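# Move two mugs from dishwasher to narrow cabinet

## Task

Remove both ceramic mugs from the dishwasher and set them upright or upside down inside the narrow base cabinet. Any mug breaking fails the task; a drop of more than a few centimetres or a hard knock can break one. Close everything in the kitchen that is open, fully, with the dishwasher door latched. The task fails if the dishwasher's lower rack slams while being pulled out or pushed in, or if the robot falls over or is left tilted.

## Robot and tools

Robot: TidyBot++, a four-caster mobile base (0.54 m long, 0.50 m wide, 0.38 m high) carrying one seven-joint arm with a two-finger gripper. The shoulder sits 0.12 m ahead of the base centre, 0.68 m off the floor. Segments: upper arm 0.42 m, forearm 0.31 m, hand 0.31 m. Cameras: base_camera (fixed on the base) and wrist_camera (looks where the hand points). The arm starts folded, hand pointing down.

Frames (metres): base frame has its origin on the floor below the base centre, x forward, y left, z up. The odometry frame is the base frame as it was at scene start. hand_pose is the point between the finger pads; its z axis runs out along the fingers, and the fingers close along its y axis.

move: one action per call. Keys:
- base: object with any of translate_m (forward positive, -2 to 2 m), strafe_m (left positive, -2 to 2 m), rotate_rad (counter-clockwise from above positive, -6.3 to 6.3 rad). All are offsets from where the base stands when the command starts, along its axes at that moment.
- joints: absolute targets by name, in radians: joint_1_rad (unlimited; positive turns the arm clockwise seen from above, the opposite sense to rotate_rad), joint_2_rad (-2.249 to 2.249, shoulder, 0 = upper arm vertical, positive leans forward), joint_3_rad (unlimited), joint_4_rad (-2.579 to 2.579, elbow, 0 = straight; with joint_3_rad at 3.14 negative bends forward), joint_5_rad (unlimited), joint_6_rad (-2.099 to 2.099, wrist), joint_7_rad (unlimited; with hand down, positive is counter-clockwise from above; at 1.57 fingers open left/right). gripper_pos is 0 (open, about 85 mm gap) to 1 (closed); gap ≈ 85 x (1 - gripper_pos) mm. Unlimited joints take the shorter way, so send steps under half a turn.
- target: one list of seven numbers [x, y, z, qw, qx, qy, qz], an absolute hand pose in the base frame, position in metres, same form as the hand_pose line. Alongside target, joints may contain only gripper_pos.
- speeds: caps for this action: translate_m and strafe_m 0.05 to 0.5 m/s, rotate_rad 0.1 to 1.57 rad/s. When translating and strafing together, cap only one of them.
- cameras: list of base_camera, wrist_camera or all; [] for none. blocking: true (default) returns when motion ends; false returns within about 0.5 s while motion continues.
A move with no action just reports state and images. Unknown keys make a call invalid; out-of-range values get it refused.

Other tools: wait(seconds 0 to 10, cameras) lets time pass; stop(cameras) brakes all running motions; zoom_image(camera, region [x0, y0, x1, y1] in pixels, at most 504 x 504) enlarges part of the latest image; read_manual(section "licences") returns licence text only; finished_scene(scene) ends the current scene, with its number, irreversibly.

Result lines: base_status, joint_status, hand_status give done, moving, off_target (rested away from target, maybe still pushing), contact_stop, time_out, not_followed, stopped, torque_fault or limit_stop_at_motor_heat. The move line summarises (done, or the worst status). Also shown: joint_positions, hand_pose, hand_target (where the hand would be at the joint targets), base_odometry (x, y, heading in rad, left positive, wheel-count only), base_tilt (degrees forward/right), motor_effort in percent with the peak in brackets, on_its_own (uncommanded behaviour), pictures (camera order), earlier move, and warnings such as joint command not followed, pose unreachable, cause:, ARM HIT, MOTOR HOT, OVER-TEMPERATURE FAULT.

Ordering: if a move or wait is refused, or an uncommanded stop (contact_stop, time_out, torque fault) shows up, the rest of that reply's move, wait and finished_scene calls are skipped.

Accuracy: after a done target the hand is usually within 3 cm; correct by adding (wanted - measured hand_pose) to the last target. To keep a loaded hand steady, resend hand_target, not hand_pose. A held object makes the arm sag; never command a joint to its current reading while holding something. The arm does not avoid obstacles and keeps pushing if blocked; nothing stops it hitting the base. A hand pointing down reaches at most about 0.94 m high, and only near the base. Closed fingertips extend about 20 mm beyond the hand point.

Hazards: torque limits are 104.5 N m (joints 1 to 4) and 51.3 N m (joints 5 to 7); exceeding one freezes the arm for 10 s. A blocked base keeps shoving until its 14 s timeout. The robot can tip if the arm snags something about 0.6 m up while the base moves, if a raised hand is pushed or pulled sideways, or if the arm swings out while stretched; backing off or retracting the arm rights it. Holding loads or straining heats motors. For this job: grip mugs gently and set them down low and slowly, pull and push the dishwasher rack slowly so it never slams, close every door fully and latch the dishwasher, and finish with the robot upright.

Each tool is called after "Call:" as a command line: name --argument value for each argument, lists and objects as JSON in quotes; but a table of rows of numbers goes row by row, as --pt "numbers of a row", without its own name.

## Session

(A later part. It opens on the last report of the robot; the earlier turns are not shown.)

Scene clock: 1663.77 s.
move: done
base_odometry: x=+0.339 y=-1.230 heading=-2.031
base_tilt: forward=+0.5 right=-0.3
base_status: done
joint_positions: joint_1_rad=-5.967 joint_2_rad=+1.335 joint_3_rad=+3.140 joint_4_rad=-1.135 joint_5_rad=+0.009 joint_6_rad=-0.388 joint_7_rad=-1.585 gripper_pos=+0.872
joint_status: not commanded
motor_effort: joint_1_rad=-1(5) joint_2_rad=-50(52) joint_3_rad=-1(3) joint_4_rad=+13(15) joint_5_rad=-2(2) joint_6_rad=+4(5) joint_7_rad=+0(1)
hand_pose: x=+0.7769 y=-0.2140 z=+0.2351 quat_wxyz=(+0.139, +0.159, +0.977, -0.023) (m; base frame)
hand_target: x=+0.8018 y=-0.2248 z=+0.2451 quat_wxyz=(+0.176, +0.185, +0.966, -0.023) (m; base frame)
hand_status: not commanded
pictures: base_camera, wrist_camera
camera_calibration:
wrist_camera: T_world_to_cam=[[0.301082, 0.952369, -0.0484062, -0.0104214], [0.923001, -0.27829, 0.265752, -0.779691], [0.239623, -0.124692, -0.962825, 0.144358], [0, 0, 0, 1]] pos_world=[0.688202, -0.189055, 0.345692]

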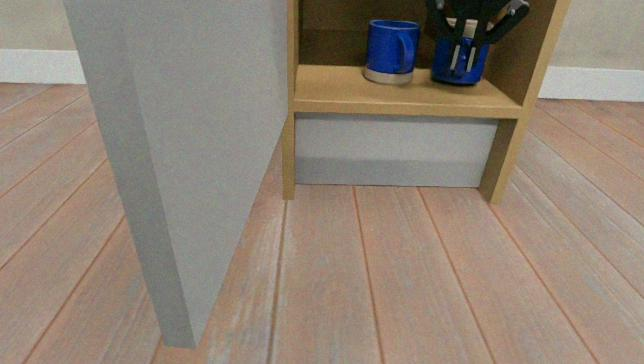

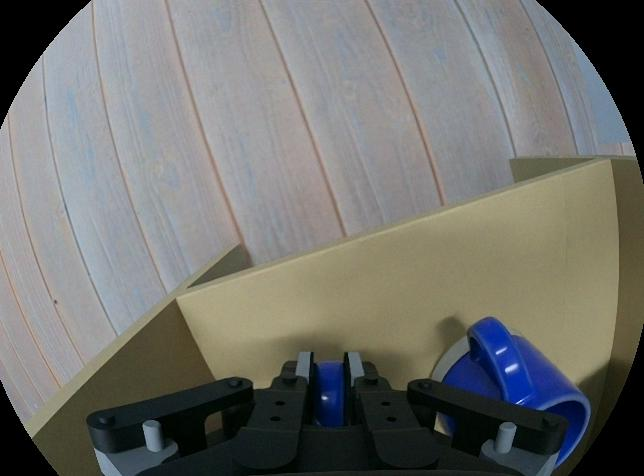

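Call:
move --joints '{"joint_2_rad": 1.352, "joint_6_rad": -0.32}' --cameras '[]'

Call:
move --joints '{"joint_2_rad": 1.360, "joint_6_rad": -0.312}' --cameras '["base_camera"]'

Call:
zoom_image --camera "base_camera" --region '[360, 0, 520, 110]'

Scene clock: 1679.40 s.
move: done
base_odometry: x=+0.339 y=-1.230 heading=-2.031
base_tilt: forward=+0.6 right=-0.3
base_status: not commanded
joint_positions: joint_1_rad=-5.967 joint_2_rad=+1.344 joint_3_rad=+3.140 joint_4_rad=-1.135 joint_5_rad=+0.009 joint_6_rad=-0.377 joint_7_rad=-1.585 gripper_pos=+0.872
joint_status: all done
motor_effort: joint_1_rad=-1(1) joint_2_rad=-50(51) joint_3_rad=-1(1) joint_4_rad=+14(14) joint_5_rad=-2(2) joint_6_rad=+3(4) joint_7_rad=+0(1)
hand_pose: x=+0.7766 y=-0.2138 z=+0.2303 quat_wxyz=(+0.141, +0.159, +0.977, -0.023) (m; base frame)
hand_target: x=+0.7998 y=-0.2242 z=+0.2366 quat_wxyz=(+0.176, +0.185, +0.966, -0.023) (m; base frame)
hand_status: not commanded
pictures: none
No camera images: "cameras" was empty.

Scene clock: 1679.93 s.
move: done
base_odometry: x=+0.339 y=-1.230 heading=-2.031
base_tilt: forward=+0.6 right=-0.3
base_status: not commanded
joint_positions: joint_1_rad=-5.967 joint_2_rad=+1.348 joint_3_rad=+3.140 joint_4_rad=-1.135 joint_5_rad=+0.009 joint_6_rad=-0.370 joint_7_rad=-1.585 gripper_pos=+0.872
joint_status: all done
motor_effort: joint_1_rad=-1(1) joint_2_rad=-48(51) joint_3_rad=-1(1) joint_4_rad=+13(14) joint_5_rad=-1(2) joint_6_rad=+3(4) joint_7_rad=+0(1)
hand_pose: x=+0.7764 y=-0.2138 z=+0.2276 quat_wxyz=(+0.142, +0.159, +0.977, -0.023) (m; base frame)
hand_target: x=+0.7986 y=-0.2238 z=+0.2318 quat_wxyz=(+0.176, +0.185, +0.966, -0.023) (m; base frame)
hand_status: not commanded
pictures: base_camera

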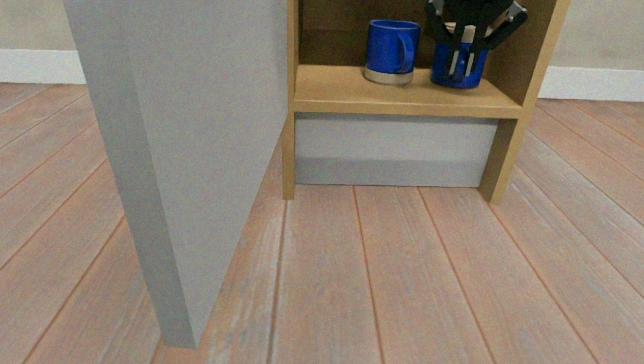

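Scaled by 3.150.

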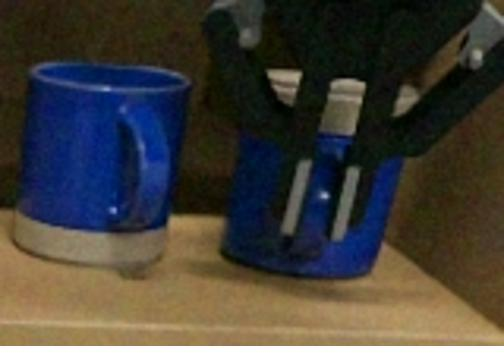

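Call:
move --joints '{"joint_2_rad": 1.372, "joint_6_rad": -0.302}' --cameras '[]'

Call:
move --joints '{"joint_2_rad": 1.382, "joint_6_rad": -0.292}' --cameras '["base_camera", "wrist_camera"]'

Call:
zoom_image --camera "base_camera" --region '[360, 0, 520, 110]'

Scene clock: 1684.63 s.
move: done
base_odometry: x=+0.339 y=-1.230 heading=-2.031
base_tilt: forward=+0.6 right=-0.4
base_status: not commanded
joint_positions: joint_1_rad=-5.967 joint_2_rad=+1.352 joint_3_rad=+3.140 joint_4_rad=-1.134 joint_5_rad=+0.009 joint_6_rad=-0.357 joint_7_rad=-1.585 gripper_pos=+0.872
joint_status: all done
motor_effort: joint_1_rad=-1(1) joint_2_rad=-47(49) joint_3_rad=-1(1) joint_4_rad=+13(13) joint_5_rad=-1(2) joint_6_rad=+3(4) joint_7_rad=+0(0)
hand_pose: x=+0.7788 y=-0.2145 z=+0.2263 quat_wxyz=(+0.147, +0.158, +0.976, -0.024) (m; base frame)
hand_target: x=+0.7962 y=-0.2230 z=+0.2243 quat_wxyz=(+0.175, +0.185, +0.967, -0.023) (m; base frame)
hand_status: not commanded
pictures: none
No camera images: "cameras" was empty.

Scene clock: 1685.17 s.
move: done
base_odometry: x=+0.339 y=-1.230 heading=-2.031
base_tilt: forward=+0.5 right=-0.3
base_status: not commanded
joint_positions: joint_1_rad=-5.967 joint_2_rad=+1.356 joint_3_rad=+3.140 joint_4_rad=-1.132 joint_5_rad=+0.009 joint_6_rad=-0.345 joint_7_rad=-1.585 gripper_pos=+0.872
joint_status: all done
motor_effort: joint_1_rad=-1(1) joint_2_rad=-47(48) joint_3_rad=-1(1) joint_4_rad=+12(13) joint_5_rad=-1(2) joint_6_rad=+2(3) joint_7_rad=+0(1)
hand_pose: x=+0.7815 y=-0.2153 z=+0.2251 quat_wxyz=(+0.152, +0.158, +0.975, -0.025) (m; base frame)
hand_target: x=+0.7946 y=-0.2225 z=+0.2183 quat_wxyz=(+0.175, +0.185, +0.967, -0.023) (m; base frame)
hand_status: not commanded
pictures: base_camera, wrist_camera
camera_calibration:
wrist_camera: T_world_to_cam=[[0.302098, 0.952054, -0.0482673, -0.0119181], [0.916388, -0.276086, 0.289845, -0.781438], [0.262622, -0.131793, -0.955856, 0.112472], [0, 0, 0, 1]] pos_world=[0.690163, -0.189575, 0.333428]

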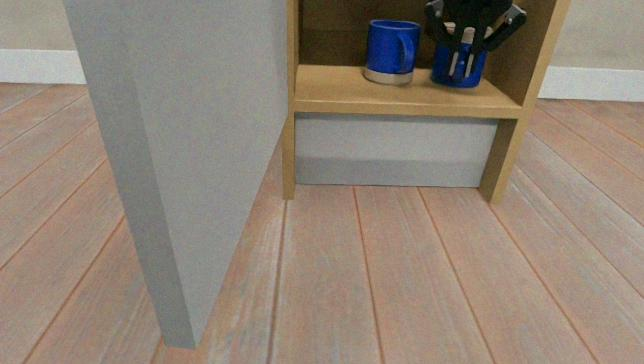

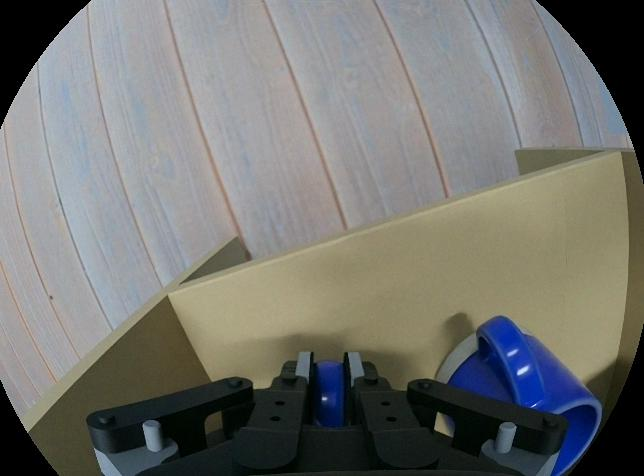

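Scaled by 3.150.

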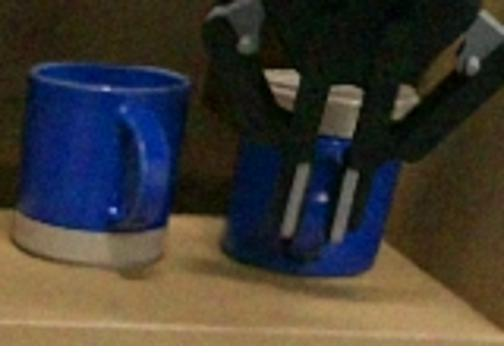

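Call:
move --joints '{"joint_2_rad": 1.366, "joint_6_rad": -0.32}' --cameras '[]'

Call:
move --joints '{"gripper_pos": 0.84}' --cameras '["base_camera", "wrist_camera"]'

Call:
zoom_image --camera "base_camera" --region '[360, 0, 520, 110]'

Scene clock: 1696.30 s.
move: done
base_odometry: x=+0.339 y=-1.230 heading=-2.031
base_tilt: forward=+0.6 right=-0.3
base_status: not commanded
joint_positions: joint_1_rad=-5.967 joint_2_rad=+1.356 joint_3_rad=+3.140 joint_4_rad=-1.132 joint_5_rad=+0.009 joint_6_rad=-0.344 joint_7_rad=-1.585 gripper_pos=+0.872
joint_status: all done
motor_effort: joint_1_rad=-1(1) joint_2_rad=-46(47) joint_3_rad=-1(1) joint_4_rad=+12(13) joint_5_rad=+0(3) joint_6_rad=+2(4) joint_7_rad=+0(0)
hand_pose: x=+0.7815 y=-0.2154 z=+0.2251 quat_wxyz=(+0.152, +0.158, +0.975, -0.025) (m; base frame)
hand_target: x=+0.7938 y=-0.2222 z=+0.2266 quat_wxyz=(+0.170, +0.186, +0.968, -0.022) (m; base frame)
hand_status: not commanded
pictures: none
No camera images: "cameras" was empty.

Scene clock: 1696.80 s.
move: done
base_odometry: x=+0.339 y=-1.230 heading=-2.031
base_tilt: forward=+0.5 right=-0.3
base_status: not commanded
joint_positions: joint_1_rad=-5.967 joint_2_rad=+1.356 joint_3_rad=+3.140 joint_4_rad=-1.132 joint_5_rad=+0.009 joint_6_rad=-0.344 joint_7_rad=-1.585 gripper_pos=+0.840
joint_status: all done
motor_effort: joint_1_rad=-1(1) joint_2_rad=-47(47) joint_3_rad=-1(1) joint_4_rad=+12(13) joint_5_rad=-1(2) joint_6_rad=+3(3) joint_7_rad=+0(0)
hand_pose: x=+0.7815 y=-0.2154 z=+0.2251 quat_wxyz=(+0.152, +0.158, +0.975, -0.025) (m; base frame)
hand_target: x=+0.7938 y=-0.2222 z=+0.2266 quat_wxyz=(+0.170, +0.186, +0.968, -0.022) (m; base frame)
hand_status: not commanded
pictures: base_camera, wrist_camera
camera_calibration:
wrist_camera: T_world_to_cam=[[0.30212, 0.952044, -0.0483284, -0.0118493], [0.916355, -0.276075, 0.289959, -0.781571], [0.262711, -0.131888, -0.955818, 0.11234], [0, 0, 0, 1]] pos_world=[0.690263, -0.189675, 0.333427]

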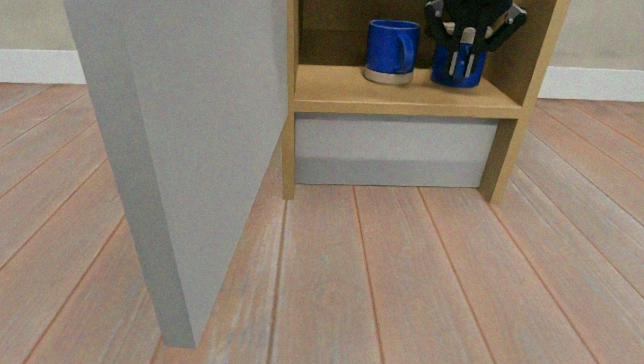

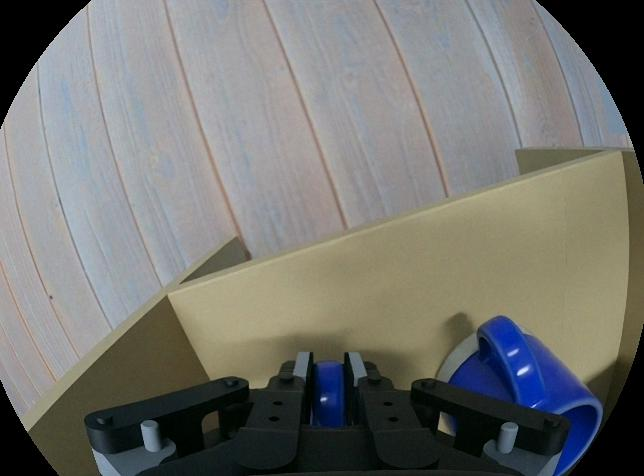

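Scaled by 3.150.

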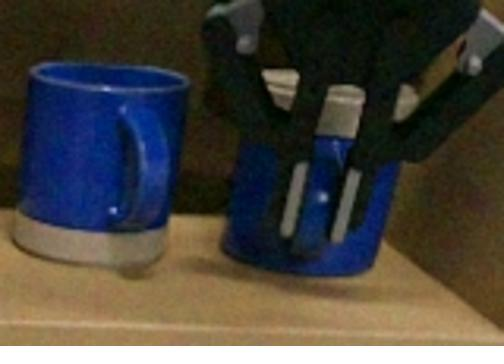

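Call:
move --joints '{"gripper_pos": 0.78}' --cameras '["base_camera", "wrist_camera"]'

Call:
zoom_image --camera "base_camera" --region '[360, 0, 520, 110]'

Call:
zoom_image --camera "wrist_camera" --region '[250, 300, 450, 450]'

Scene clock: 1700.73 s.
move: done
base_odometry: x=+0.339 y=-1.230 heading=-2.031
base_tilt: forward=+0.6 right=-0.3
base_status: not commanded
joint_positions: joint_1_rad=-5.967 joint_2_rad=+1.356 joint_3_rad=+3.140 joint_4_rad=-1.131 joint_5_rad=+0.009 joint_6_rad=-0.344 joint_7_rad=-1.585 gripper_pos=+0.780
joint_status: all done
motor_effort: joint_1_rad=-1(1) joint_2_rad=-46(48) joint_3_rad=-1(1) joint_4_rad=+12(12) joint_5_rad=-1(2) joint_6_rad=+3(4) joint_7_rad=+0(0)
hand_pose: x=+0.7824 y=-0.2156 z=+0.2256 quat_wxyz=(+0.152, +0.158, +0.975, -0.025) (m; base frame)
hand_target: x=+0.7938 y=-0.2222 z=+0.2266 quat_wxyz=(+0.170, +0.186, +0.968, -0.022) (m; base frame)
hand_status: not commanded
pictures: base_camera, wrist_camera
camera_calibration:
wrist_camera: T_world_to_cam=[[0.302139, 0.952036, -0.0483711, -0.0118259], [0.915916, -0.275863, 0.291543, -0.782451], [0.264216, -0.13239, -0.955334, 0.111141], [0, 0, 0, 1]] pos_world=[0.690867, -0.189876, 0.333723]

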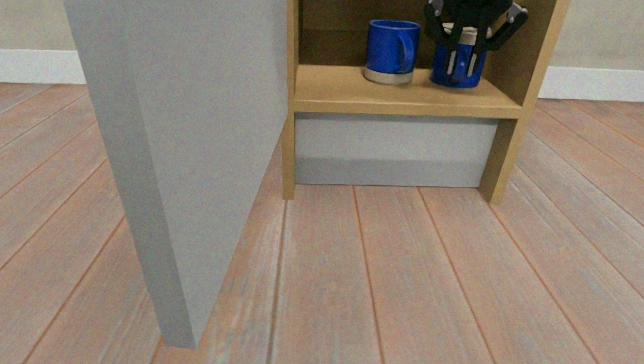

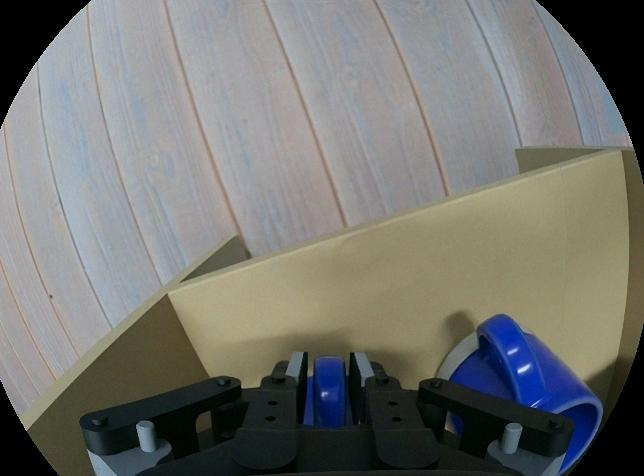

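Scaled by 3.150.

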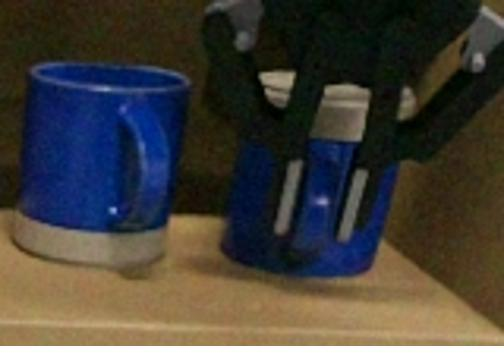

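Scaled by 2.520.

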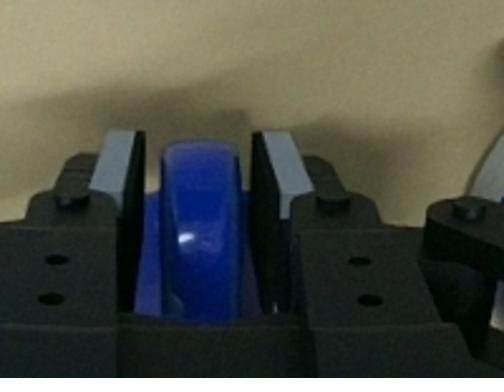

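Call:
move --joints '{"gripper_pos": 0.64}' --cameras '["wrist_camera"]'

Call:
move --base '{"translate_m": -0.095, "strafe_m": 0.032}' --speeds '{"translate_m": 0.08}' --cameras '["base_camera", "wrist_camera"]'

Call:
zoom_image --camera "base_camera" --region '[300, 0, 520, 130]'

Scene clock: 1706.93 s.
move: done
base_odometry: x=+0.339 y=-1.230 heading=-2.031
base_tilt: forward=+0.5 right=-0.3
base_status: not commanded
joint_positions: joint_1_rad=-5.967 joint_2_rad=+1.356 joint_3_rad=+3.140 joint_4_rad=-1.131 joint_5_rad=+0.009 joint_6_rad=-0.344 joint_7_rad=-1.585 gripper_pos=+0.640
joint_status: all done
motor_effort: joint_1_rad=-1(1) joint_2_rad=-45(46) joint_3_rad=-1(1) joint_4_rad=+12(12) joint_5_rad=-2(2) joint_6_rad=+2(3) joint_7_rad=+0(0)
hand_pose: x=+0.7824 y=-0.2156 z=+0.2256 quat_wxyz=(+0.152, +0.158, +0.975, -0.025) (m; base frame)
hand_target: x=+0.7938 y=-0.2222 z=+0.2266 quat_wxyz=(+0.170, +0.186, +0.968, -0.022) (m; base frame)
hand_status: not commanded
pictures: wrist_camera
camera_calibration:
wrist_camera: T_world_to_cam=[[0.302139, 0.952036, -0.0483711, -0.0118259], [0.915916, -0.275863, 0.291543, -0.782451], [0.264216, -0.13239, -0.955334, 0.111141], [0, 0, 0, 1]] pos_world=[0.690867, -0.189876, 0.333723]

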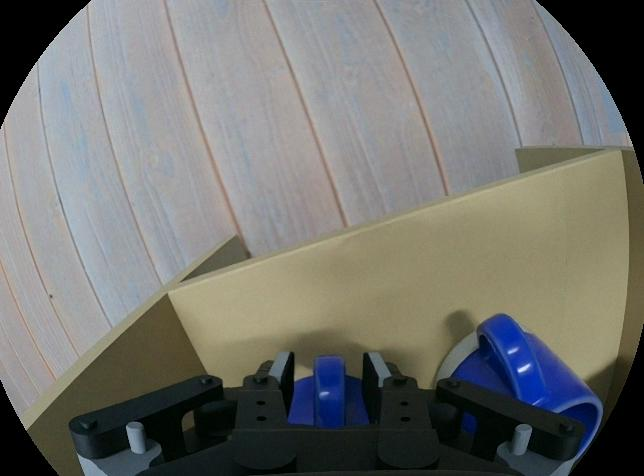

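Scene clock: 1708.70 s.
move: done
base_odometry: x=+0.410 y=-1.159 heading=-2.031
base_tilt: forward=+0.6 right=-0.2
base_status: done
joint_positions: joint_1_rad=-5.967 joint_2_rad=+1.356 joint_3_rad=+3.140 joint_4_rad=-1.125 joint_5_rad=+0.009 joint_6_rad=-0.344 joint_7_rad=-1.585 gripper_pos=+0.640
joint_status: not commanded
motor_effort: joint_1_rad=-1(2) joint_2_rad=-46(47) joint_3_rad=-1(1) joint_4_rad=+12(14) joint_5_rad=-1(3) joint_6_rad=+2(4) joint_7_rad=+0(1)
hand_pose: x=+0.7852 y=-0.2166 z=+0.2272 quat_wxyz=(+0.155, +0.158, +0.975, -0.025) (m; base frame)
hand_target: x=+0.7938 y=-0.2222 z=+0.2266 quat_wxyz=(+0.170, +0.186, +0.968, -0.022) (m; base frame)
hand_status: not commanded
pictures: base_camera, wrist_camera
camera_calibration:
wrist_camera: T_world_to_cam=[[0.302405, 0.951949, -0.0484098, -0.0119597], [0.9144, -0.275388, 0.296704, -0.785576], [0.269116, -0.133991, -0.953742, 0.107267], [0, 0, 0, 1]] pos_world=[0.69308, -0.190581, 0.33481]

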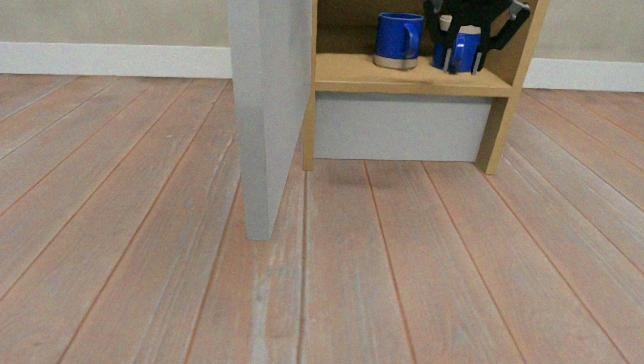

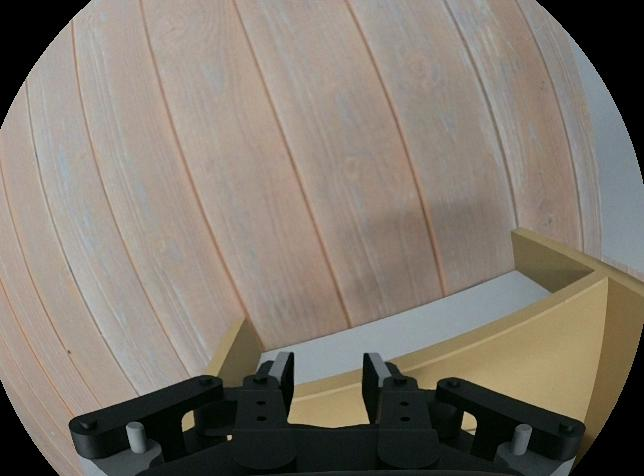

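Scaled by 2.291.

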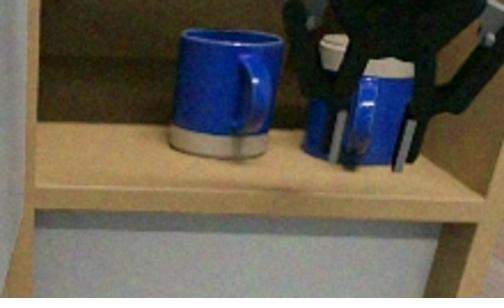

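Call:
move --base '{"translate_m": -0.25}' --speeds '{"translate_m": 0.2}' --cameras '["base_camera", "wrist_camera"]'

Call:
zoom_image --camera "base_camera" --region '[280, 0, 500, 130]'

Scene clock: 1714.03 s.
move: done
base_odometry: x=+0.521 y=-0.935 heading=-2.031
base_tilt: forward=+0.6 right=-0.3
base_status: done
joint_positions: joint_1_rad=-5.967 joint_2_rad=+1.356 joint_3_rad=+3.140 joint_4_rad=-1.123 joint_5_rad=+0.009 joint_6_rad=-0.344 joint_7_rad=-1.585 gripper_pos=+0.640
joint_status: not commanded
motor_effort: joint_1_rad=-1(2) joint_2_rad=-46(47) joint_3_rad=-1(1) joint_4_rad=+12(13) joint_5_rad=-1(2) joint_6_rad=+2(3) joint_7_rad=+0(0)
hand_pose: x=+0.7866 y=-0.2170 z=+0.2279 quat_wxyz=(+0.156, +0.158, +0.975, -0.025) (m; base frame)
hand_target: x=+0.7938 y=-0.2222 z=+0.2266 quat_wxyz=(+0.170, +0.186, +0.968, -0.022) (m; base frame)
hand_status: not commanded
pictures: base_camera, wrist_camera
camera_calibration:
wrist_camera: T_world_to_cam=[[0.302551, 0.951903, -0.0484083, -0.0120286], [0.913615, -0.275159, 0.299325, -0.787226], [0.271609, -0.134788, -0.952922, 0.105201], [0, 0, 0, 1]] pos_world=[0.694287, -0.190983, 0.335303]

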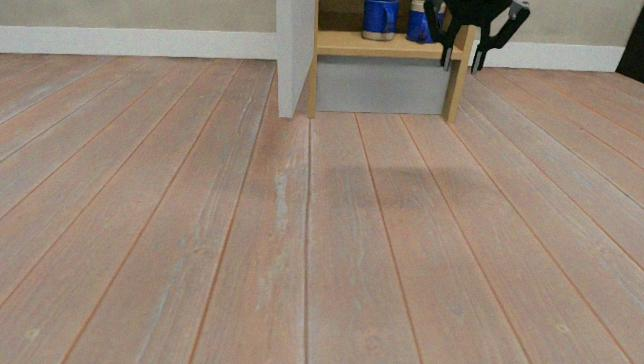

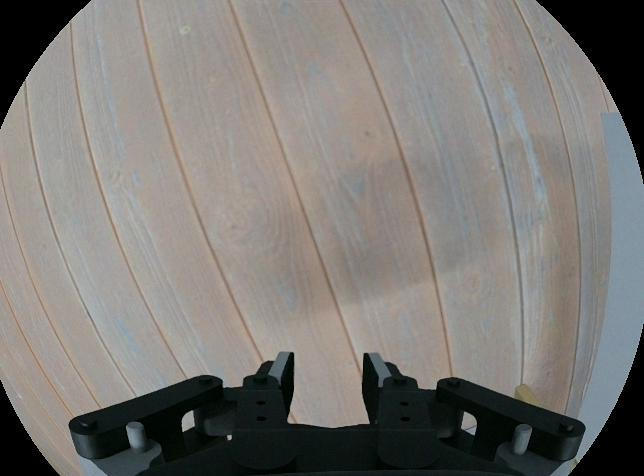

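Scaled by 2.291.

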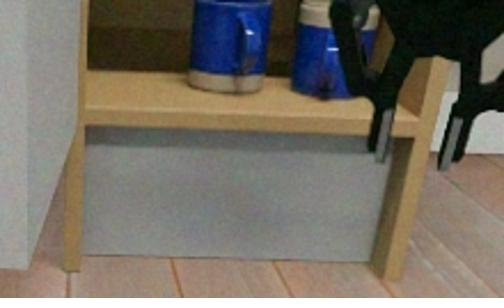

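Call:
move --joints '{"joint_2_rad": 0.85, "joint_4_rad": -2.466, "joint_6_rad": 1.02, "gripper_pos": 1.0}' --cameras '[]'

Call:
move --joints '{"joint_1_rad": -0.12}' --cameras '["base_camera", "wrist_camera"]'

Scene clock: 1760.60 s.
move: done
base_odometry: x=+0.521 y=-0.935 heading=-2.031
base_tilt: forward=+0.6 right=-0.3
base_status: not commanded
joint_positions: joint_1_rad=-5.967 joint_2_rad=+0.862 joint_3_rad=+3.140 joint_4_rad=-2.451 joint_5_rad=+0.009 joint_6_rad=+0.964 joint_7_rad=-1.585 gripper_pos=+0.999
joint_status: all done
motor_effort: joint_1_rad=-1(1) joint_2_rad=-28(46) joint_3_rad=-1(1) joint_4_rad=+1(12) joint_5_rad=-1(3) joint_6_rad=+6(7) joint_7_rad=+0(1)
hand_pose: x=+0.5838 y=-0.1474 z=+0.4273 quat_wxyz=(+0.382, +0.148, +0.911, -0.055) (m; base frame)
hand_target: x=+0.5888 y=-0.1543 z=+0.4434 quat_wxyz=(+0.407, +0.172, +0.896, -0.053) (m; base frame)
hand_status: not commanded
pictures: none
No camera images: "cameras" was empty.

Scene clock: 1762.20 s.
move: done
base_odometry: x=+0.521 y=-0.935 heading=-2.031
base_tilt: forward=+0.6 right=-0.3
base_status: not commanded
joint_positions: joint_1_rad=-6.380 joint_2_rad=+0.862 joint_3_rad=+3.140 joint_4_rad=-2.451 joint_5_rad=+0.009 joint_6_rad=+0.966 joint_7_rad=-1.585 gripper_pos=+0.999
joint_status: all done
motor_effort: joint_1_rad=-1(3) joint_2_rad=-28(28) joint_3_rad=-1(2) joint_4_rad=+1(1) joint_5_rad=-1(2) joint_6_rad=+6(7) joint_7_rad=+0(1)
hand_pose: x=+0.6044 y=+0.0514 z=+0.4278 quat_wxyz=(+0.386, -0.042, +0.921, +0.024) (m; base frame)
hand_target: x=+0.6098 y=+0.0605 z=+0.4434 quat_wxyz=(+0.409, -0.028, +0.912, +0.037) (m; base frame)
hand_status: not commanded
pictures: base_camera, wrist_camera
camera_calibration:
wrist_camera: T_world_to_cam=[[-0.0866139, 0.995552, -0.0370714, 0.025411], [0.70507, 0.0875459, 0.703713, -0.672335], [0.703829, 0.0348134, -0.709516, 0.00727554], [0, 0, 0, 1]] pos_world=[0.471123, 0.0333089, 0.479235]

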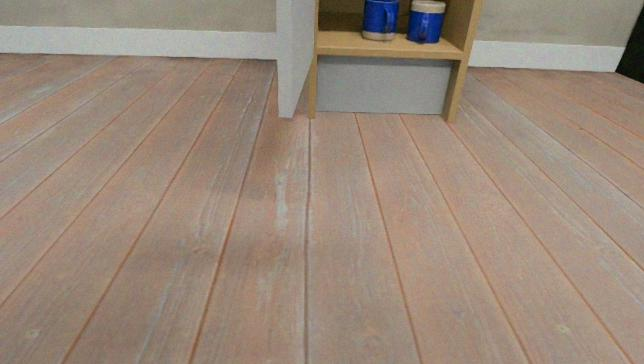

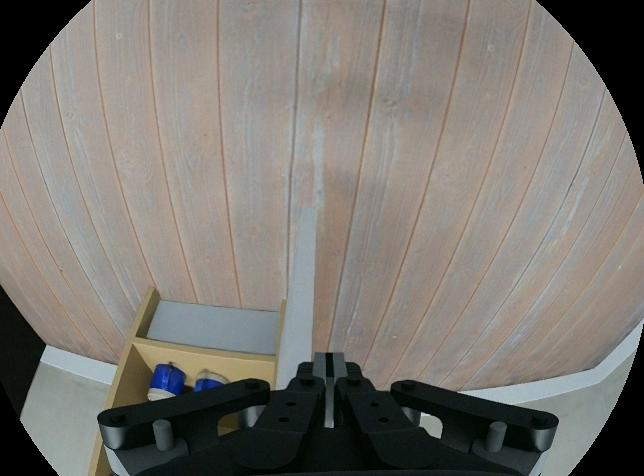

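Call:
move --cameras '["all"]'

Scene clock: 1780.40 s.
base_odometry: x=+0.521 y=-0.935 heading=-2.031
base_tilt: forward=+0.6 right=-0.3
base_status: not commanded
joint_positions: joint_1_rad=-6.380 joint_2_rad=+0.862 joint_3_rad=+3.140 joint_4_rad=-2.451 joint_5_rad=+0.009 joint_6_rad=+0.966 joint_7_rad=-1.585 gripper_pos=+0.999
joint_status: all done
motor_effort: joint_1_rad=-1(3) joint_2_rad=-28(28) joint_3_rad=-1(2) joint_4_rad=+1(1) joint_5_rad=+0(2) joint_6_rad=+6(7) joint_7_rad=+0(1)
hand_pose: x=+0.6044 y=+0.0514 z=+0.4278 quat_wxyz=(+0.386, -0.042, +0.921, +0.024) (m; base frame)
hand_target: x=+0.6098 y=+0.0605 z=+0.4434 quat_wxyz=(+0.409, -0.028, +0.912, +0.037) (m; base frame)
hand_status: not commanded
pictures: base_camera, wrist_camera
camera_calibration:
wrist_camera: T_world_to_cam=[[-0.0866087, 0.995552, -0.0370837, 0.0254144], [0.70497, 0.087546, 0.703813, -0.672336], [0.703929, 0.0348134, -0.709417, 0.00718004], [0, 0, 0, 1]] pos_world=[0.471124, 0.0333089, 0.479235]

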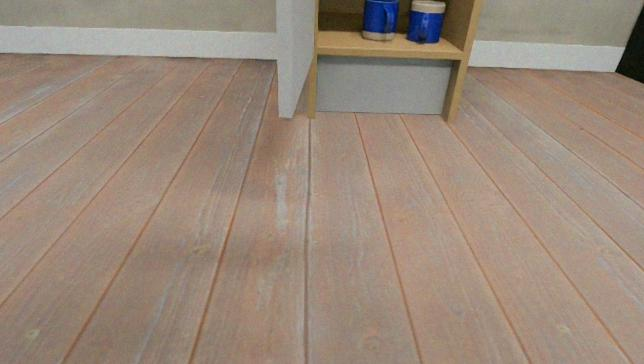

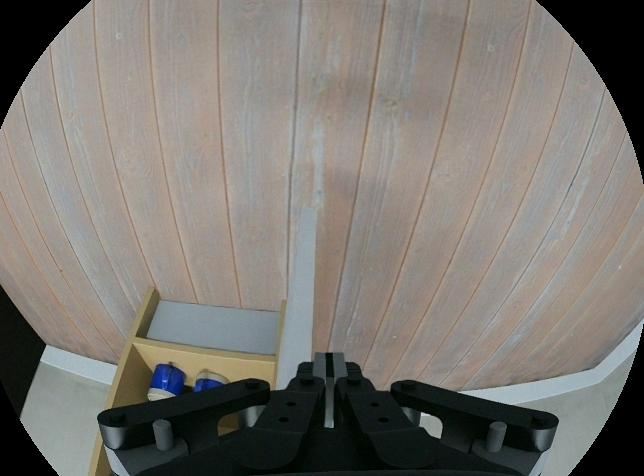

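Call:
move --base '{"strafe_m": 0.115}' --speeds '{"strafe_m": 0.2}' --cameras '["wrist_camera"]'

Call:
move --base '{"translate_m": 0.25}' --speeds '{"translate_m": 0.2}' --cameras '["all"]'

Scene clock: 1831.57 s.
move: done
base_odometry: x=+0.625 y=-0.986 heading=-2.030
base_tilt: forward=+0.6 right=-0.3
base_status: done
joint_positions: joint_1_rad=-6.389 joint_2_rad=+0.862 joint_3_rad=+3.140 joint_4_rad=-2.451 joint_5_rad=+0.009 joint_6_rad=+0.967 joint_7_rad=-1.585 gripper_pos=+0.999
joint_status: not commanded
motor_effort: joint_1_rad=-1(4) joint_2_rad=-28(28) joint_3_rad=+0(2) joint_4_rad=+1(1) joint_5_rad=-1(3) joint_6_rad=+6(7) joint_7_rad=+0(0)
hand_pose: x=+0.6040 y=+0.0560 z=+0.4284 quat_wxyz=(+0.387, -0.046, +0.921, +0.026) (m; base frame)
hand_target: x=+0.6098 y=+0.0605 z=+0.4434 quat_wxyz=(+0.409, -0.028, +0.912, +0.037) (m; base frame)
hand_status: not commanded
pictures: wrist_camera
camera_calibration:
wrist_camera: T_world_to_cam=[[-0.0960268, 0.99469, -0.0370321, 0.0264652], [0.703282, 0.0941285, 0.704651, -0.672494], [0.704395, 0.0416214, -0.708587, 0.00660479], [0, 0, 0, 1]] pos_world=[0.470842, 0.0367013, 0.479534]

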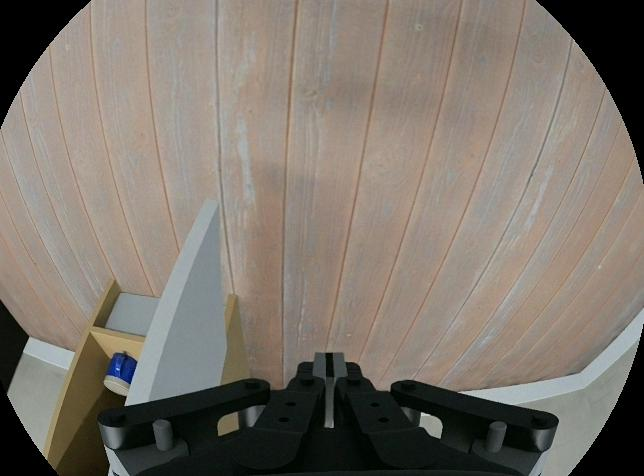

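Scene clock: 1833.57 s.
move: done
base_odometry: x=+0.514 y=-1.210 heading=-2.030
base_tilt: forward=+0.6 right=-0.3
base_status: done
joint_positions: joint_1_rad=-6.389 joint_2_rad=+0.860 joint_3_rad=+3.140 joint_4_rad=-2.458 joint_5_rad=+0.009 joint_6_rad=+0.971 joint_7_rad=-1.585 gripper_pos=+0.999
joint_status: not commanded
motor_effort: joint_1_rad=-1(1) joint_2_rad=-27(29) joint_3_rad=+0(1) joint_4_rad=+1(2) joint_5_rad=-1(3) joint_6_rad=+6(7) joint_7_rad=+0(1)
hand_pose: x=+0.6015 y=+0.0557 z=+0.4286 quat_wxyz=(+0.386, -0.046, +0.921, +0.026) (m; base frame)
hand_target: x=+0.6098 y=+0.0605 z=+0.4434 quat_wxyz=(+0.409, -0.028, +0.912, +0.037) (m; base frame)
hand_status: not commanded
pictures: base_camera, wrist_camera
camera_calibration:
wrist_camera: T_world_to_cam=[[-0.0960455, 0.994688, -0.0370311, 0.0265637], [0.70488, 0.0942354, 0.70304, -0.671174], [0.702795, 0.0414214, -0.710186, 0.0102652], [0, 0, 0, 1]] pos_world=[0.468434, 0.0364006, 0.480136]

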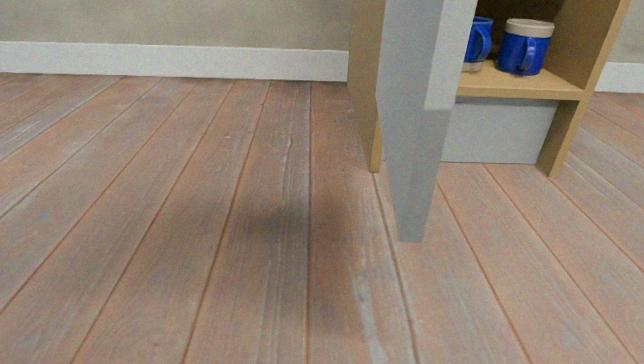

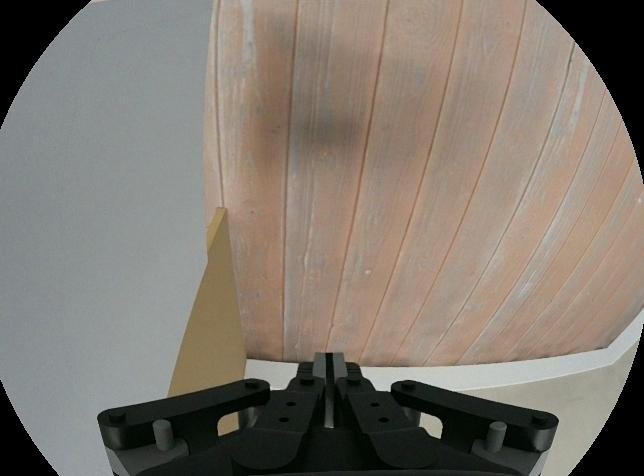

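Call:
move --base '{"strafe_m": -0.072, "translate_m": 0.006}' --speeds '{"strafe_m": 0.08}' --cameras '["all"]'

Scene clock: 1841.27 s.
move: done
base_odometry: x=+0.447 y=-1.184 heading=-2.030
base_tilt: forward=+0.6 right=-0.4
base_status: done
joint_positions: joint_1_rad=-6.391 joint_2_rad=+0.859 joint_3_rad=+3.140 joint_4_rad=-2.462 joint_5_rad=+0.009 joint_6_rad=+0.971 joint_7_rad=-1.593 gripper_pos=+0.999
joint_status: not commanded
motor_effort: joint_1_rad=+0(3) joint_2_rad=-28(30) joint_3_rad=+0(2) joint_4_rad=+0(4) joint_5_rad=-2(3) joint_6_rad=+6(8) joint_7_rad=+0(1)
hand_pose: x=+0.5999 y=+0.0563 z=+0.4286 quat_wxyz=(+0.385, -0.043, +0.922, +0.028) (m; base frame)
hand_target: x=+0.6098 y=+0.0605 z=+0.4434 quat_wxyz=(+0.409, -0.028, +0.912, +0.037) (m; base frame)
hand_status: not commanded
pictures: base_camera, wrist_camera
camera_calibration:
wrist_camera: T_world_to_cam=[[-0.0919404, 0.995275, -0.0312266, 0.0208801], [0.707257, 0.0873449, 0.70154, -0.670453], [0.700953, 0.0424147, -0.711946, 0.0131028], [0, 0, 0, 1]] pos_world=[0.466918, 0.0372235, 0.48033]

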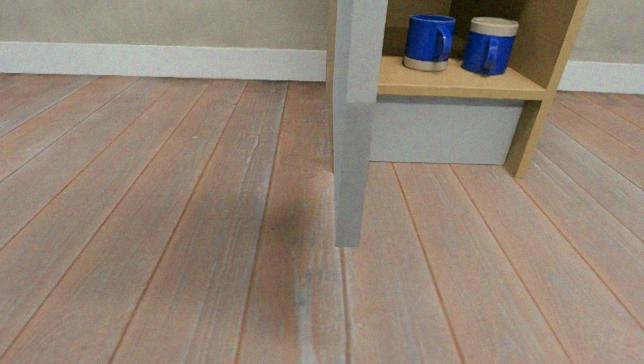

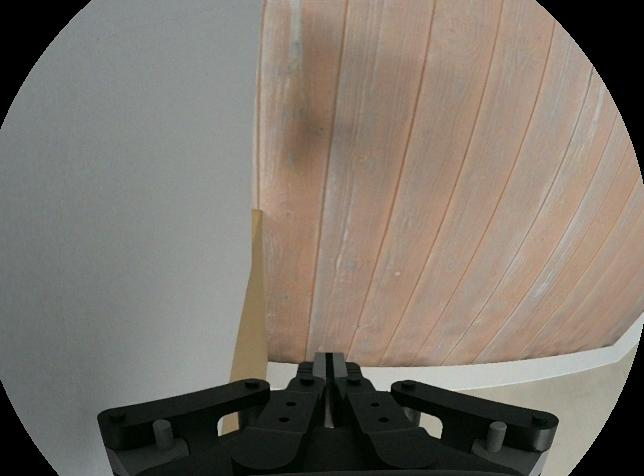

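Call:
move --base '{"strafe_m": -0.073, "translate_m": 0.006}' --speeds '{"strafe_m": 0.08}' --cameras '["base_camera"]'

Call:
move --base '{"strafe_m": -0.07, "translate_m": 0.025}' --speeds '{"strafe_m": 0.08}' --cameras '["all"]'

Scene clock: 1852.73 s.
move: done
base_odometry: x=+0.378 y=-1.157 heading=-2.030
base_tilt: forward=+0.6 right=-0.3
base_status: done
joint_positions: joint_1_rad=-6.395 joint_2_rad=+0.858 joint_3_rad=+3.140 joint_4_rad=-2.469 joint_5_rad=+0.009 joint_6_rad=+0.973 joint_7_rad=-1.593 gripper_pos=+0.999
joint_status: not commanded
motor_effort: joint_1_rad=-1(3) joint_2_rad=-27(31) joint_3_rad=-1(2) joint_4_rad=+0(5) joint_5_rad=-1(2) joint_6_rad=+6(8) joint_7_rad=+0(1)
hand_pose: x=+0.5962 y=+0.0582 z=+0.4282 quat_wxyz=(+0.382, -0.045, +0.922, +0.029) (m; base frame)
hand_target: x=+0.6098 y=+0.0605 z=+0.4434 quat_wxyz=(+0.409, -0.028, +0.912, +0.037) (m; base frame)
hand_status: not commanded
pictures: base_camera

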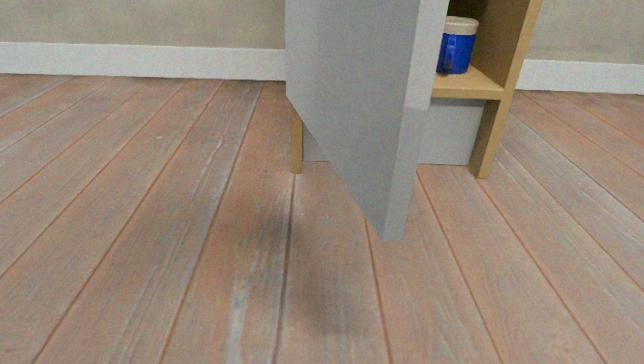

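Scene clock: 1854.20 s.
move: done
base_odometry: x=+0.304 y=-1.149 heading=-2.030
base_tilt: forward=+0.6 right=-0.2
base_status: done
joint_positions: joint_1_rad=-6.397 joint_2_rad=+0.858 joint_3_rad=+3.139 joint_4_rad=-2.469 joint_5_rad=+0.009 joint_6_rad=+0.973 joint_7_rad=-1.593 gripper_pos=+0.999
joint_status: not commanded
motor_effort: joint_1_rad=-1(3) joint_2_rad=-27(29) joint_3_rad=-1(4) joint_4_rad=+1(3) joint_5_rad=-2(5) joint_6_rad=+7(8) joint_7_rad=+0(1)
hand_pose: x=+0.5960 y=+0.0595 z=+0.4282 quat_wxyz=(+0.382, -0.046, +0.922, +0.030) (m; base frame)
hand_target: x=+0.6098 y=+0.0605 z=+0.4434 quat_wxyz=(+0.409, -0.028, +0.912, +0.037) (m; base frame)
hand_status: not commanded
pictures: base_camera, wrist_camera
camera_calibration:
wrist_camera: T_world_to_cam=[[-0.0990111, 0.994626, -0.0302563, 0.0211183], [0.710174, 0.091928, 0.697998, -0.668217], [0.697029, 0.0476224, -0.71546, 0.0189818], [0, 0, 0, 1]] pos_world=[0.463411, 0.0395191, 0.480634]

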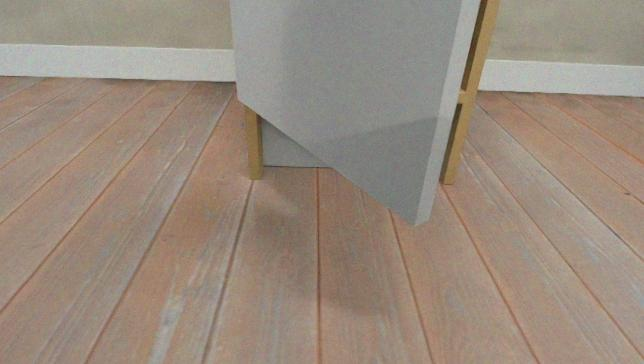

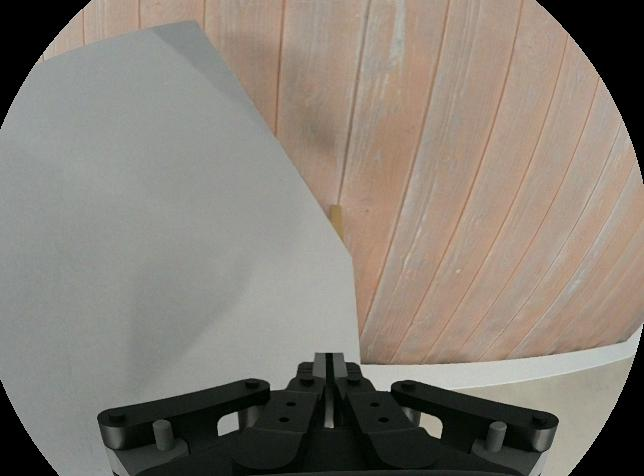

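Call:
move --base '{"strafe_m": -0.058, "translate_m": 0.033}' --speeds '{"strafe_m": 0.08}' --cameras '["base_camera"]'

Call:
move --base '{"strafe_m": -0.08, "translate_m": 0.026}' --speeds '{"strafe_m": 0.08}' --cameras '["all"]'

Scene clock: 1860.07 s.
move: done
base_odometry: x=+0.238 y=-1.152 heading=-2.030
base_tilt: forward=+0.5 right=-0.3
base_status: done
joint_positions: joint_1_rad=-6.397 joint_2_rad=+0.858 joint_3_rad=+3.138 joint_4_rad=-2.470 joint_5_rad=+0.009 joint_6_rad=+0.973 joint_7_rad=-1.593 gripper_pos=+0.999
joint_status: not commanded
motor_effort: joint_1_rad=-1(3) joint_2_rad=-28(28) joint_3_rad=-1(5) joint_4_rad=+1(4) joint_5_rad=-1(5) joint_6_rad=+6(8) joint_7_rad=+0(1)
hand_pose: x=+0.5957 y=+0.0602 z=+0.4282 quat_wxyz=(+0.382, -0.047, +0.922, +0.030) (m; base frame)
hand_target: x=+0.6098 y=+0.0605 z=+0.4434 quat_wxyz=(+0.409, -0.028, +0.912, +0.037) (m; base frame)
hand_status: not commanded
pictures: base_camera

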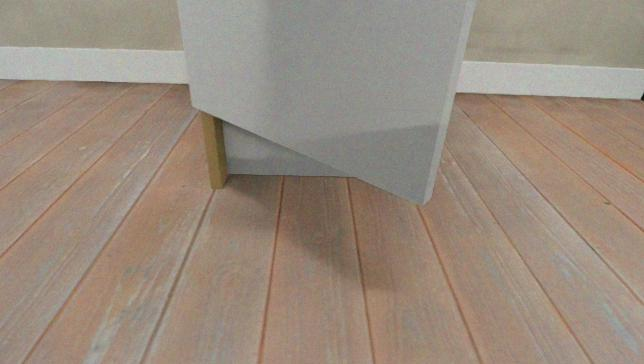

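Scene clock: 1861.67 s.
move: done
base_odometry: x=+0.154 y=-1.140 heading=-2.030
base_tilt: forward=+0.5 right=-0.4
base_status: done
joint_positions: joint_1_rad=-6.398 joint_2_rad=+0.858 joint_3_rad=+3.137 joint_4_rad=-2.470 joint_5_rad=+0.009 joint_6_rad=+0.973 joint_7_rad=-1.593 gripper_pos=+0.999
joint_status: not commanded
motor_effort: joint_1_rad=-1(3) joint_2_rad=-28(28) joint_3_rad=-1(4) joint_4_rad=+1(3) joint_5_rad=-1(4) joint_6_rad=+6(7) joint_7_rad=+0(1)
hand_pose: x=+0.5955 y=+0.0609 z=+0.4282 quat_wxyz=(+0.382, -0.047, +0.922, +0.031) (m; base frame)
hand_target: x=+0.6098 y=+0.0605 z=+0.4434 quat_wxyz=(+0.409, -0.028, +0.912, +0.037) (m; base frame)
hand_status: not commanded
pictures: base_camera, wrist_camera
camera_calibration:
wrist_camera: T_world_to_cam=[[-0.101557, 0.994401, -0.0291969, 0.0207648], [0.710241, 0.0930242, 0.697785, -0.668068], [0.696595, 0.0501284, -0.715712, 0.0195026], [0, 0, 0, 1]] pos_world=[0.463013, 0.0405204, 0.480733]

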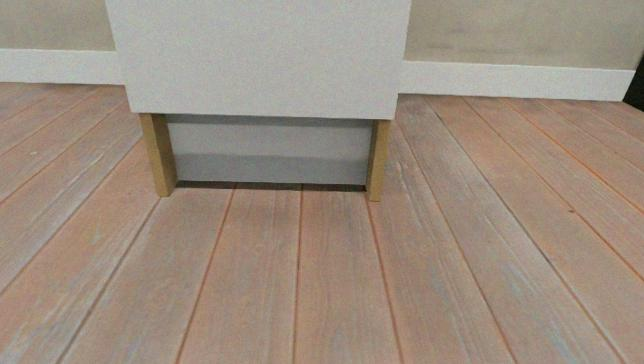

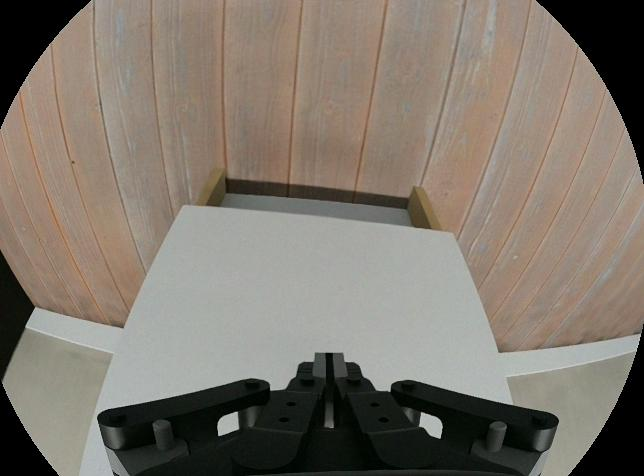

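Call:
move --base '{"strafe_m": -0.106}' --speeds '{"strafe_m": 0.15}' --cameras '[]'

Call:
move --base '{"translate_m": 0.075}' --speeds '{"translate_m": 0.1}' --cameras '["all"]'

Scene clock: 1870.53 s.
move: done
base_odometry: x=+0.059 y=-1.093 heading=-2.030
base_tilt: forward=+0.5 right=-0.3
base_status: done
joint_positions: joint_1_rad=-6.399 joint_2_rad=+0.858 joint_3_rad=+3.137 joint_4_rad=-2.470 joint_5_rad=+0.009 joint_6_rad=+0.973 joint_7_rad=-1.593 gripper_pos=+0.999
joint_status: not commanded
motor_effort: joint_1_rad=-1(3) joint_2_rad=-28(28) joint_3_rad=+0(2) joint_4_rad=+1(1) joint_5_rad=-1(2) joint_6_rad=+6(7) joint_7_rad=+0(1)
hand_pose: x=+0.5955 y=+0.0612 z=+0.4282 quat_wxyz=(+0.382, -0.048, +0.922, +0.031) (m; base frame)
hand_target: x=+0.6098 y=+0.0605 z=+0.4434 quat_wxyz=(+0.409, -0.028, +0.912, +0.037) (m; base frame)
hand_status: not commanded
pictures: none
No camera images: "cameras" was empty.

Scene clock: 1871.87 s.
move: done
base_odometry: x=+0.026 y=-1.161 heading=-2.030
base_tilt: forward=+0.5 right=-0.3
base_status: done
joint_positions: joint_1_rad=-6.399 joint_2_rad=+0.857 joint_3_rad=+3.137 joint_4_rad=-2.470 joint_5_rad=+0.009 joint_6_rad=+0.973 joint_7_rad=-1.593 gripper_pos=+0.999
joint_status: not commanded
motor_effort: joint_1_rad=-1(1) joint_2_rad=-27(29) joint_3_rad=-1(1) joint_4_rad=+0(2) joint_5_rad=-1(2) joint_6_rad=+6(7) joint_7_rad=+0(0)
hand_pose: x=+0.5960 y=+0.0612 z=+0.4288 quat_wxyz=(+0.383, -0.048, +0.922, +0.031) (m; base frame)
hand_target: x=+0.6098 y=+0.0605 z=+0.4434 quat_wxyz=(+0.409, -0.028, +0.912, +0.037) (m; base frame)
hand_status: not commanded
pictures: base_camera, wrist_camera
camera_calibration:
wrist_camera: T_world_to_cam=[[-0.101999, 0.994357, -0.0291521, 0.020701], [0.709048, 0.0932247, 0.698971, -0.668619], [0.697744, 0.0506241, -0.714556, 0.0183087], [0, 0, 0, 1]] pos_world=[0.463419, 0.0408207, 0.481031]

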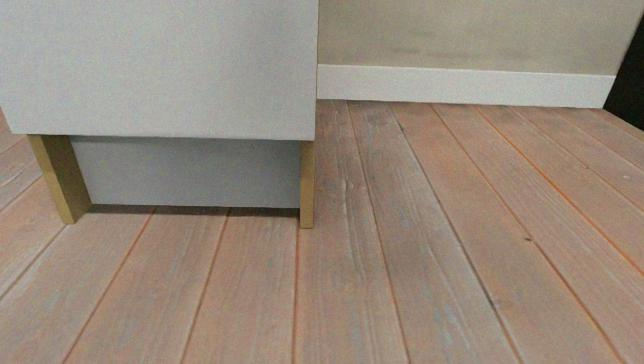

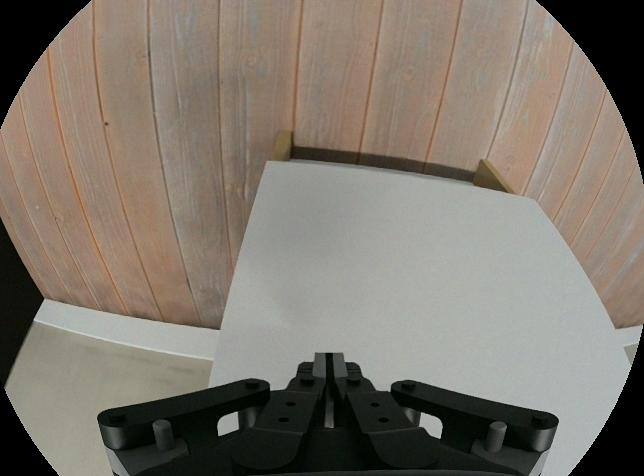

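Call:
move --base '{"translate_m": 0.025}' --speeds '{"translate_m": 0.05}' --cameras '["base_camera"]'

Scene clock: 1875.50 s.
move: done
base_odometry: x=+0.014 y=-1.183 heading=-2.031
base_tilt: forward=+0.5 right=-0.3
base_status: done
joint_positions: joint_1_rad=-6.399 joint_2_rad=+0.857 joint_3_rad=+3.137 joint_4_rad=-2.483 joint_5_rad=+0.009 joint_6_rad=+0.973 joint_7_rad=-1.593 gripper_pos=+0.999
joint_status: not commanded
motor_effort: joint_1_rad=-1(2) joint_2_rad=-29(30) joint_3_rad=-1(1) joint_4_rad=+3(9) joint_5_rad=-1(2) joint_6_rad=+6(11) joint_7_rad=+0(1)
hand_pose: x=+0.5890 y=+0.0604 z=+0.4267 quat_wxyz=(+0.377, -0.048, +0.925, +0.030) (m; base frame)
hand_target: x=+0.6098 y=+0.0605 z=+0.4434 quat_wxyz=(+0.409, -0.028, +0.912, +0.037) (m; base frame)
hand_status: not commanded
pictures: base_camera

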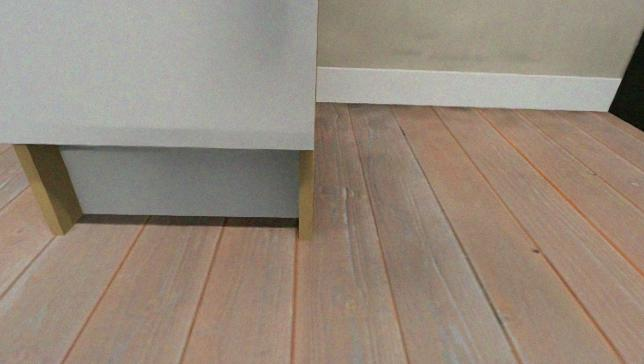

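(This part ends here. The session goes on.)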